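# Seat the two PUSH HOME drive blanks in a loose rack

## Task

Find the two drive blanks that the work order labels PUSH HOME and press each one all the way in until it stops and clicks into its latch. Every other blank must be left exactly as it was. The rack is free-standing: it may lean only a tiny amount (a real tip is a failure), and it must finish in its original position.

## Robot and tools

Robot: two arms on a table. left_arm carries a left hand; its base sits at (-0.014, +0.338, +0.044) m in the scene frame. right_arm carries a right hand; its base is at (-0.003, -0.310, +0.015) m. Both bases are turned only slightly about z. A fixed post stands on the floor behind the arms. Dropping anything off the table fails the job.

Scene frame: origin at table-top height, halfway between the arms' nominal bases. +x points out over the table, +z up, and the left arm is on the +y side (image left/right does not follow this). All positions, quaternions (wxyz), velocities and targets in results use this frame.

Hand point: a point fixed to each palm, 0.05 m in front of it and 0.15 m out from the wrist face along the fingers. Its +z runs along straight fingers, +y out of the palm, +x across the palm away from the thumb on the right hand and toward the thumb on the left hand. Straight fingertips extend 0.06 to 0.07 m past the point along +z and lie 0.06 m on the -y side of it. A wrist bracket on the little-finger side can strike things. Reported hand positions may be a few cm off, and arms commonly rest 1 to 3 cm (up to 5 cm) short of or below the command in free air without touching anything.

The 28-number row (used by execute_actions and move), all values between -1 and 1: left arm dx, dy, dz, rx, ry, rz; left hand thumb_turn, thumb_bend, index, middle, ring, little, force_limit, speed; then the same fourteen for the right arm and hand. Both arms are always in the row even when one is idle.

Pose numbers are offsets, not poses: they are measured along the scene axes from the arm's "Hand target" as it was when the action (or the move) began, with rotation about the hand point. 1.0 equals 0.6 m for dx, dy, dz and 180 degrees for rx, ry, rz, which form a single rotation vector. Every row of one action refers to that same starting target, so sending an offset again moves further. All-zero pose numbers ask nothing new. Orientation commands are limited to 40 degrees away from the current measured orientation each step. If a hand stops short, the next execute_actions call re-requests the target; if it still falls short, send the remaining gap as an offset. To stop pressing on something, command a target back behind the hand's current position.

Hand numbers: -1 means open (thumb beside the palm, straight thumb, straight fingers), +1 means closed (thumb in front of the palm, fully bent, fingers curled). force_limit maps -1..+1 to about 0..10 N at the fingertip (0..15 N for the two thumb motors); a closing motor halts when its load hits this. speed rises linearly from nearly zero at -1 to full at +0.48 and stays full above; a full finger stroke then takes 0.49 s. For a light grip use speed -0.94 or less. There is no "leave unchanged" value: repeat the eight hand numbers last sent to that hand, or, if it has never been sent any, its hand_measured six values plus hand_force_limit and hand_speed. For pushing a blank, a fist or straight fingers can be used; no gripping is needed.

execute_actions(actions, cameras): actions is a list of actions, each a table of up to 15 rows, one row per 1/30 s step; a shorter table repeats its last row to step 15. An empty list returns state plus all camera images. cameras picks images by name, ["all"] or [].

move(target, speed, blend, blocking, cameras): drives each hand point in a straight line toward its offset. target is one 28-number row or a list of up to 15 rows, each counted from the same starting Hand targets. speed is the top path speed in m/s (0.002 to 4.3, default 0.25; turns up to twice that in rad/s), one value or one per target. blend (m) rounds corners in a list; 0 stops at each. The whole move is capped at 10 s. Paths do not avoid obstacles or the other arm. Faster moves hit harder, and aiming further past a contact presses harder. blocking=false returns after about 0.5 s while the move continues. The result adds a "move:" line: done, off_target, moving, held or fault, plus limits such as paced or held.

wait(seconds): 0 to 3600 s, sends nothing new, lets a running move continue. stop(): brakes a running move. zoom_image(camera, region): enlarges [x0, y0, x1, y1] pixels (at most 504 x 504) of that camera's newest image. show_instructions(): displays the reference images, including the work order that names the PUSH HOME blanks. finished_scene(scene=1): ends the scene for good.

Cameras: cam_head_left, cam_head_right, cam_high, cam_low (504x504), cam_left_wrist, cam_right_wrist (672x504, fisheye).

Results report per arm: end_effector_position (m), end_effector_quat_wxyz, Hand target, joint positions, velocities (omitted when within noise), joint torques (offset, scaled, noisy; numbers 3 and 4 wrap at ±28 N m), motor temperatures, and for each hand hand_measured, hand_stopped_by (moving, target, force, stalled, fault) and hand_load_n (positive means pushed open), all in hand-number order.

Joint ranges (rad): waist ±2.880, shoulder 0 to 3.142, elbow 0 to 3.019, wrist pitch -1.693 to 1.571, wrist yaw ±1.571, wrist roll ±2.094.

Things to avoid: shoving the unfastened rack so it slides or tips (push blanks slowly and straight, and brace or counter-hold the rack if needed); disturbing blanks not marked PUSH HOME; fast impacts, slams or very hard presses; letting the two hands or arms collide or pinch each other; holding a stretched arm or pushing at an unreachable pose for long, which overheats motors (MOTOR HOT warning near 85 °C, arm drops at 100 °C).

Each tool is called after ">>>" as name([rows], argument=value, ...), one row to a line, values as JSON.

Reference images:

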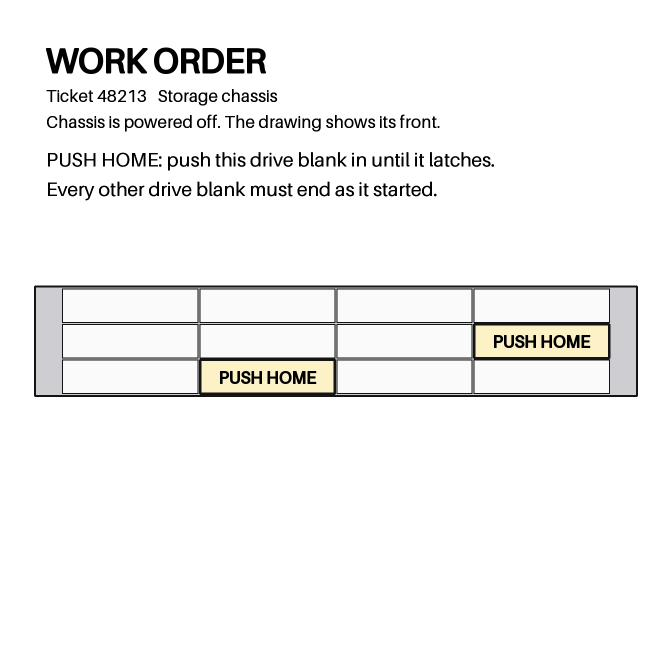

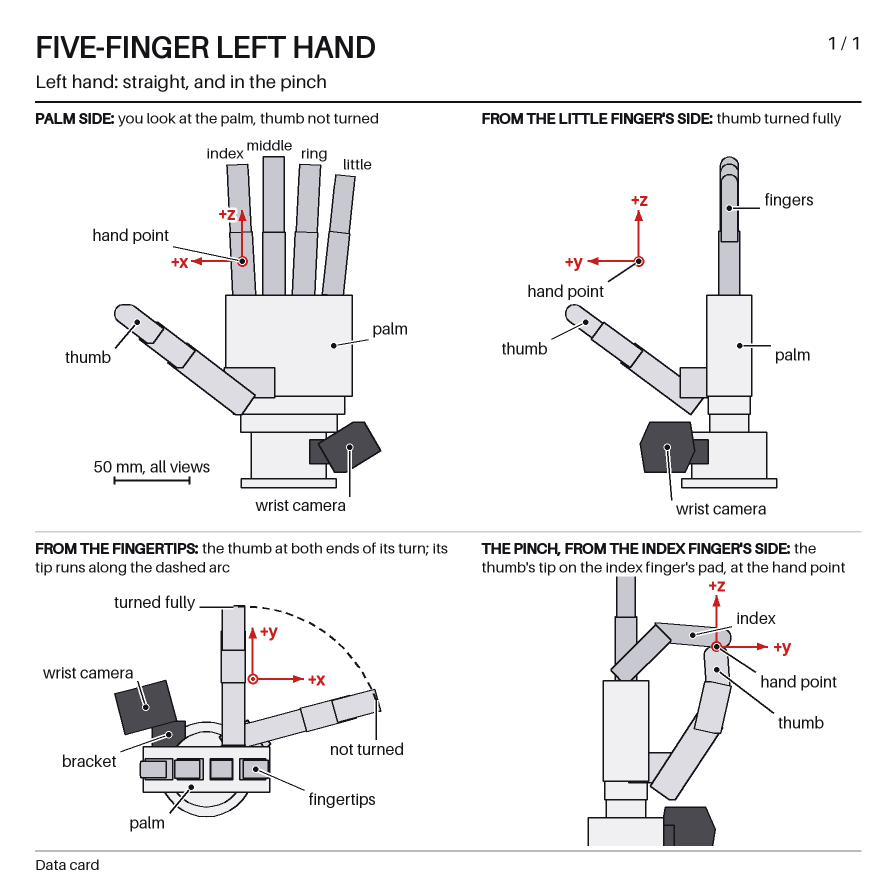

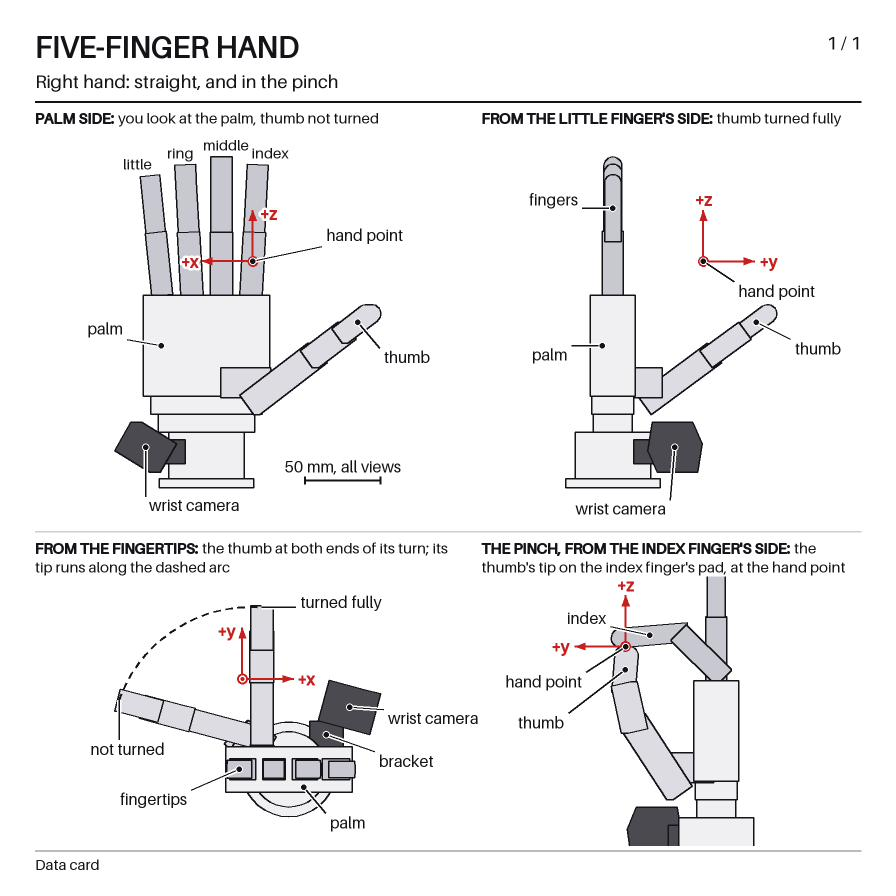

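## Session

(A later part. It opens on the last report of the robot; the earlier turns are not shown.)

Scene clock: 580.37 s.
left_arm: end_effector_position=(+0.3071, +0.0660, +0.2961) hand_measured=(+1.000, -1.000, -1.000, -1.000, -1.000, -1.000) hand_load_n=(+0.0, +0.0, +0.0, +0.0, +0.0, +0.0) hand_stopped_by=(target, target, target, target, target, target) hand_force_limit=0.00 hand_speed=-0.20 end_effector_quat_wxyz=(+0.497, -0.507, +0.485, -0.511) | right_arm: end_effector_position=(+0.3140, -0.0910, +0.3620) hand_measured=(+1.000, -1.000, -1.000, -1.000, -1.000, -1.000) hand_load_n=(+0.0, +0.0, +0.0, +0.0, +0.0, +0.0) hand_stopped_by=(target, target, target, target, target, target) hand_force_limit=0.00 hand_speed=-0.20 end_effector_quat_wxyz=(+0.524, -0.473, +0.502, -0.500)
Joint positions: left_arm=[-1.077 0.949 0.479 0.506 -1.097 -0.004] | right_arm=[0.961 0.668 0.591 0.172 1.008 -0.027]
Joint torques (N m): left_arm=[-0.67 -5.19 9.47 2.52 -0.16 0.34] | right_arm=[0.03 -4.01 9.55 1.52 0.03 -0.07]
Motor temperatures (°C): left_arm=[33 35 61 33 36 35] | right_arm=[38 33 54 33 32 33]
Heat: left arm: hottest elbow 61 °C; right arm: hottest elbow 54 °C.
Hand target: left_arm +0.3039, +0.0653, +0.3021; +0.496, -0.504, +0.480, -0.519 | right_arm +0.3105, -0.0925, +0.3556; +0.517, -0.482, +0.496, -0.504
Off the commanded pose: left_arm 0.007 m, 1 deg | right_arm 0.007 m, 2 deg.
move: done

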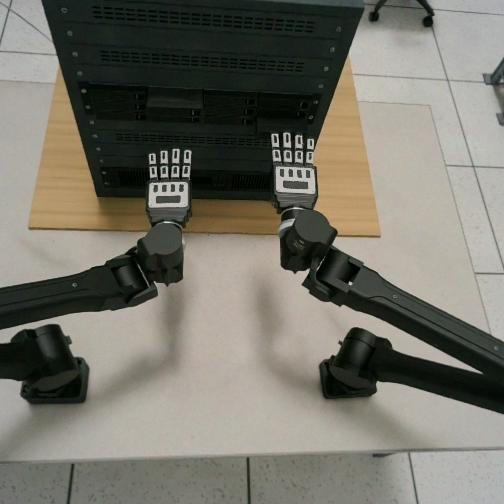

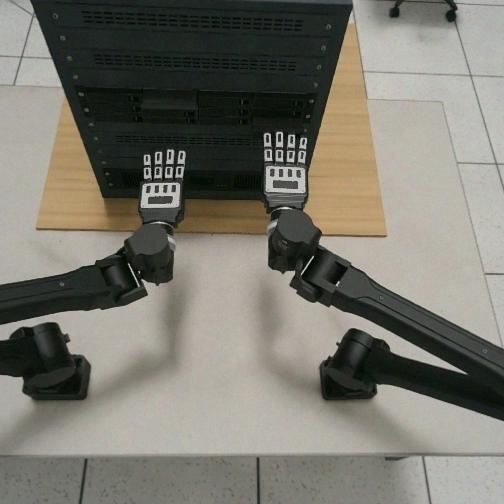

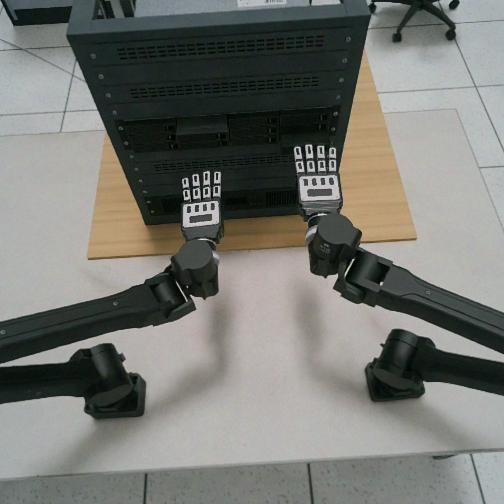

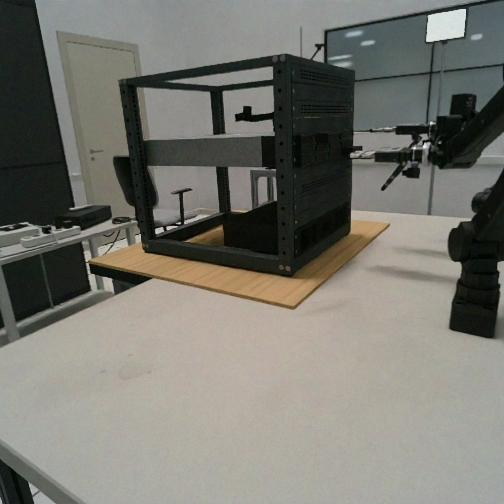

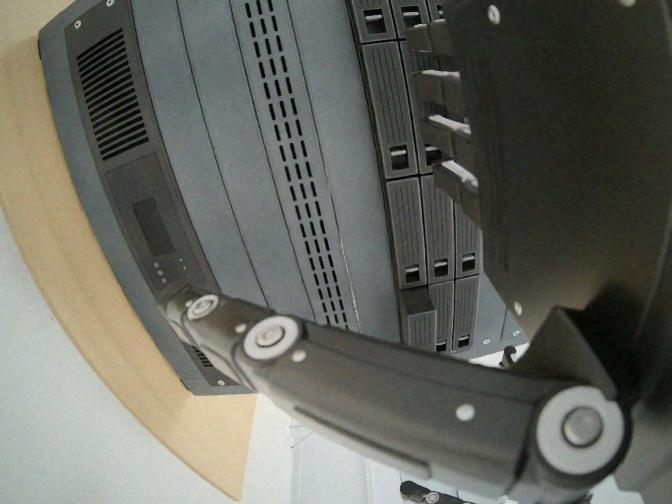

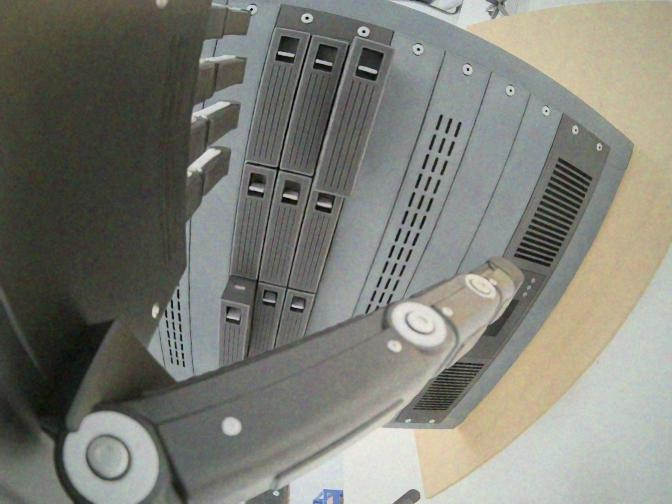

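>>> zoom_image(camera="cam_left_wrist", region=[350, 20, 430, 100])

>>> zoom_image(camera="cam_left_wrist", region=[370, 130, 450, 210])

>>> zoom_image(camera="cam_left_wrist", region=[390, 240, 500, 360])

>>> zoom_image(camera="cam_right_wrist", region=[230, 110, 330, 210])

>>> zoom_image(camera="cam_right_wrist", region=[250, 0, 350, 80])

>>> zoom_image(camera="cam_right_wrist", region=[215, 260, 335, 370])

Scaled by 6.300 from the camera's image (finer frame: 960x720).

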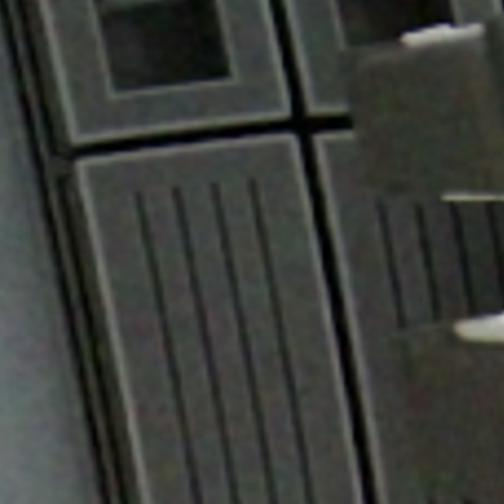

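Scaled by 6.300 from the camera's image (finer frame: 960x720).

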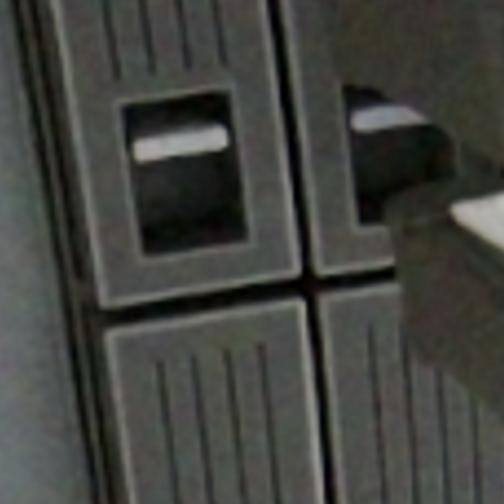

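Scaled by 4.200 from the camera's image (finer frame: 960x720).

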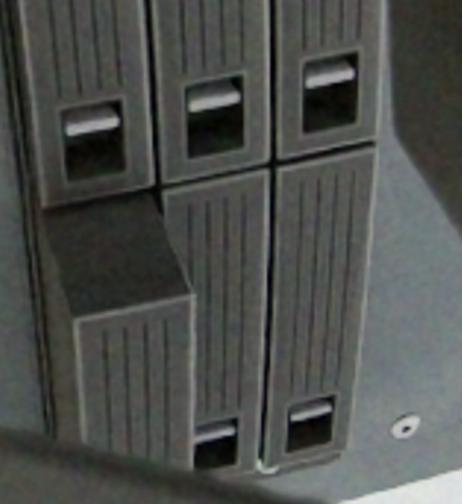

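Scaled by 5.040 from the camera's image (finer frame: 960x720).

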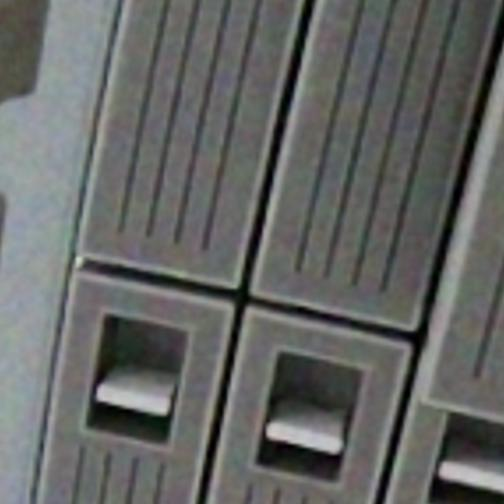

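Scaled by 5.040 from the camera's image (finer frame: 960x720).

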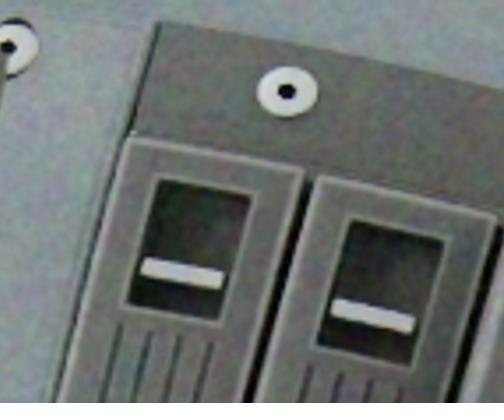

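Scaled by 4.200 from the camera's image (finer frame: 960x720).

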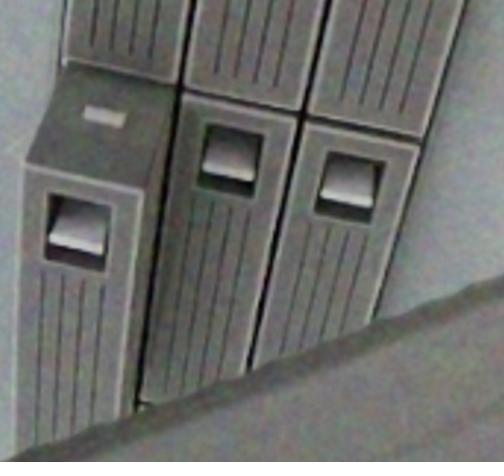

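>>> finished_scene()

The scene is finished: the task was done.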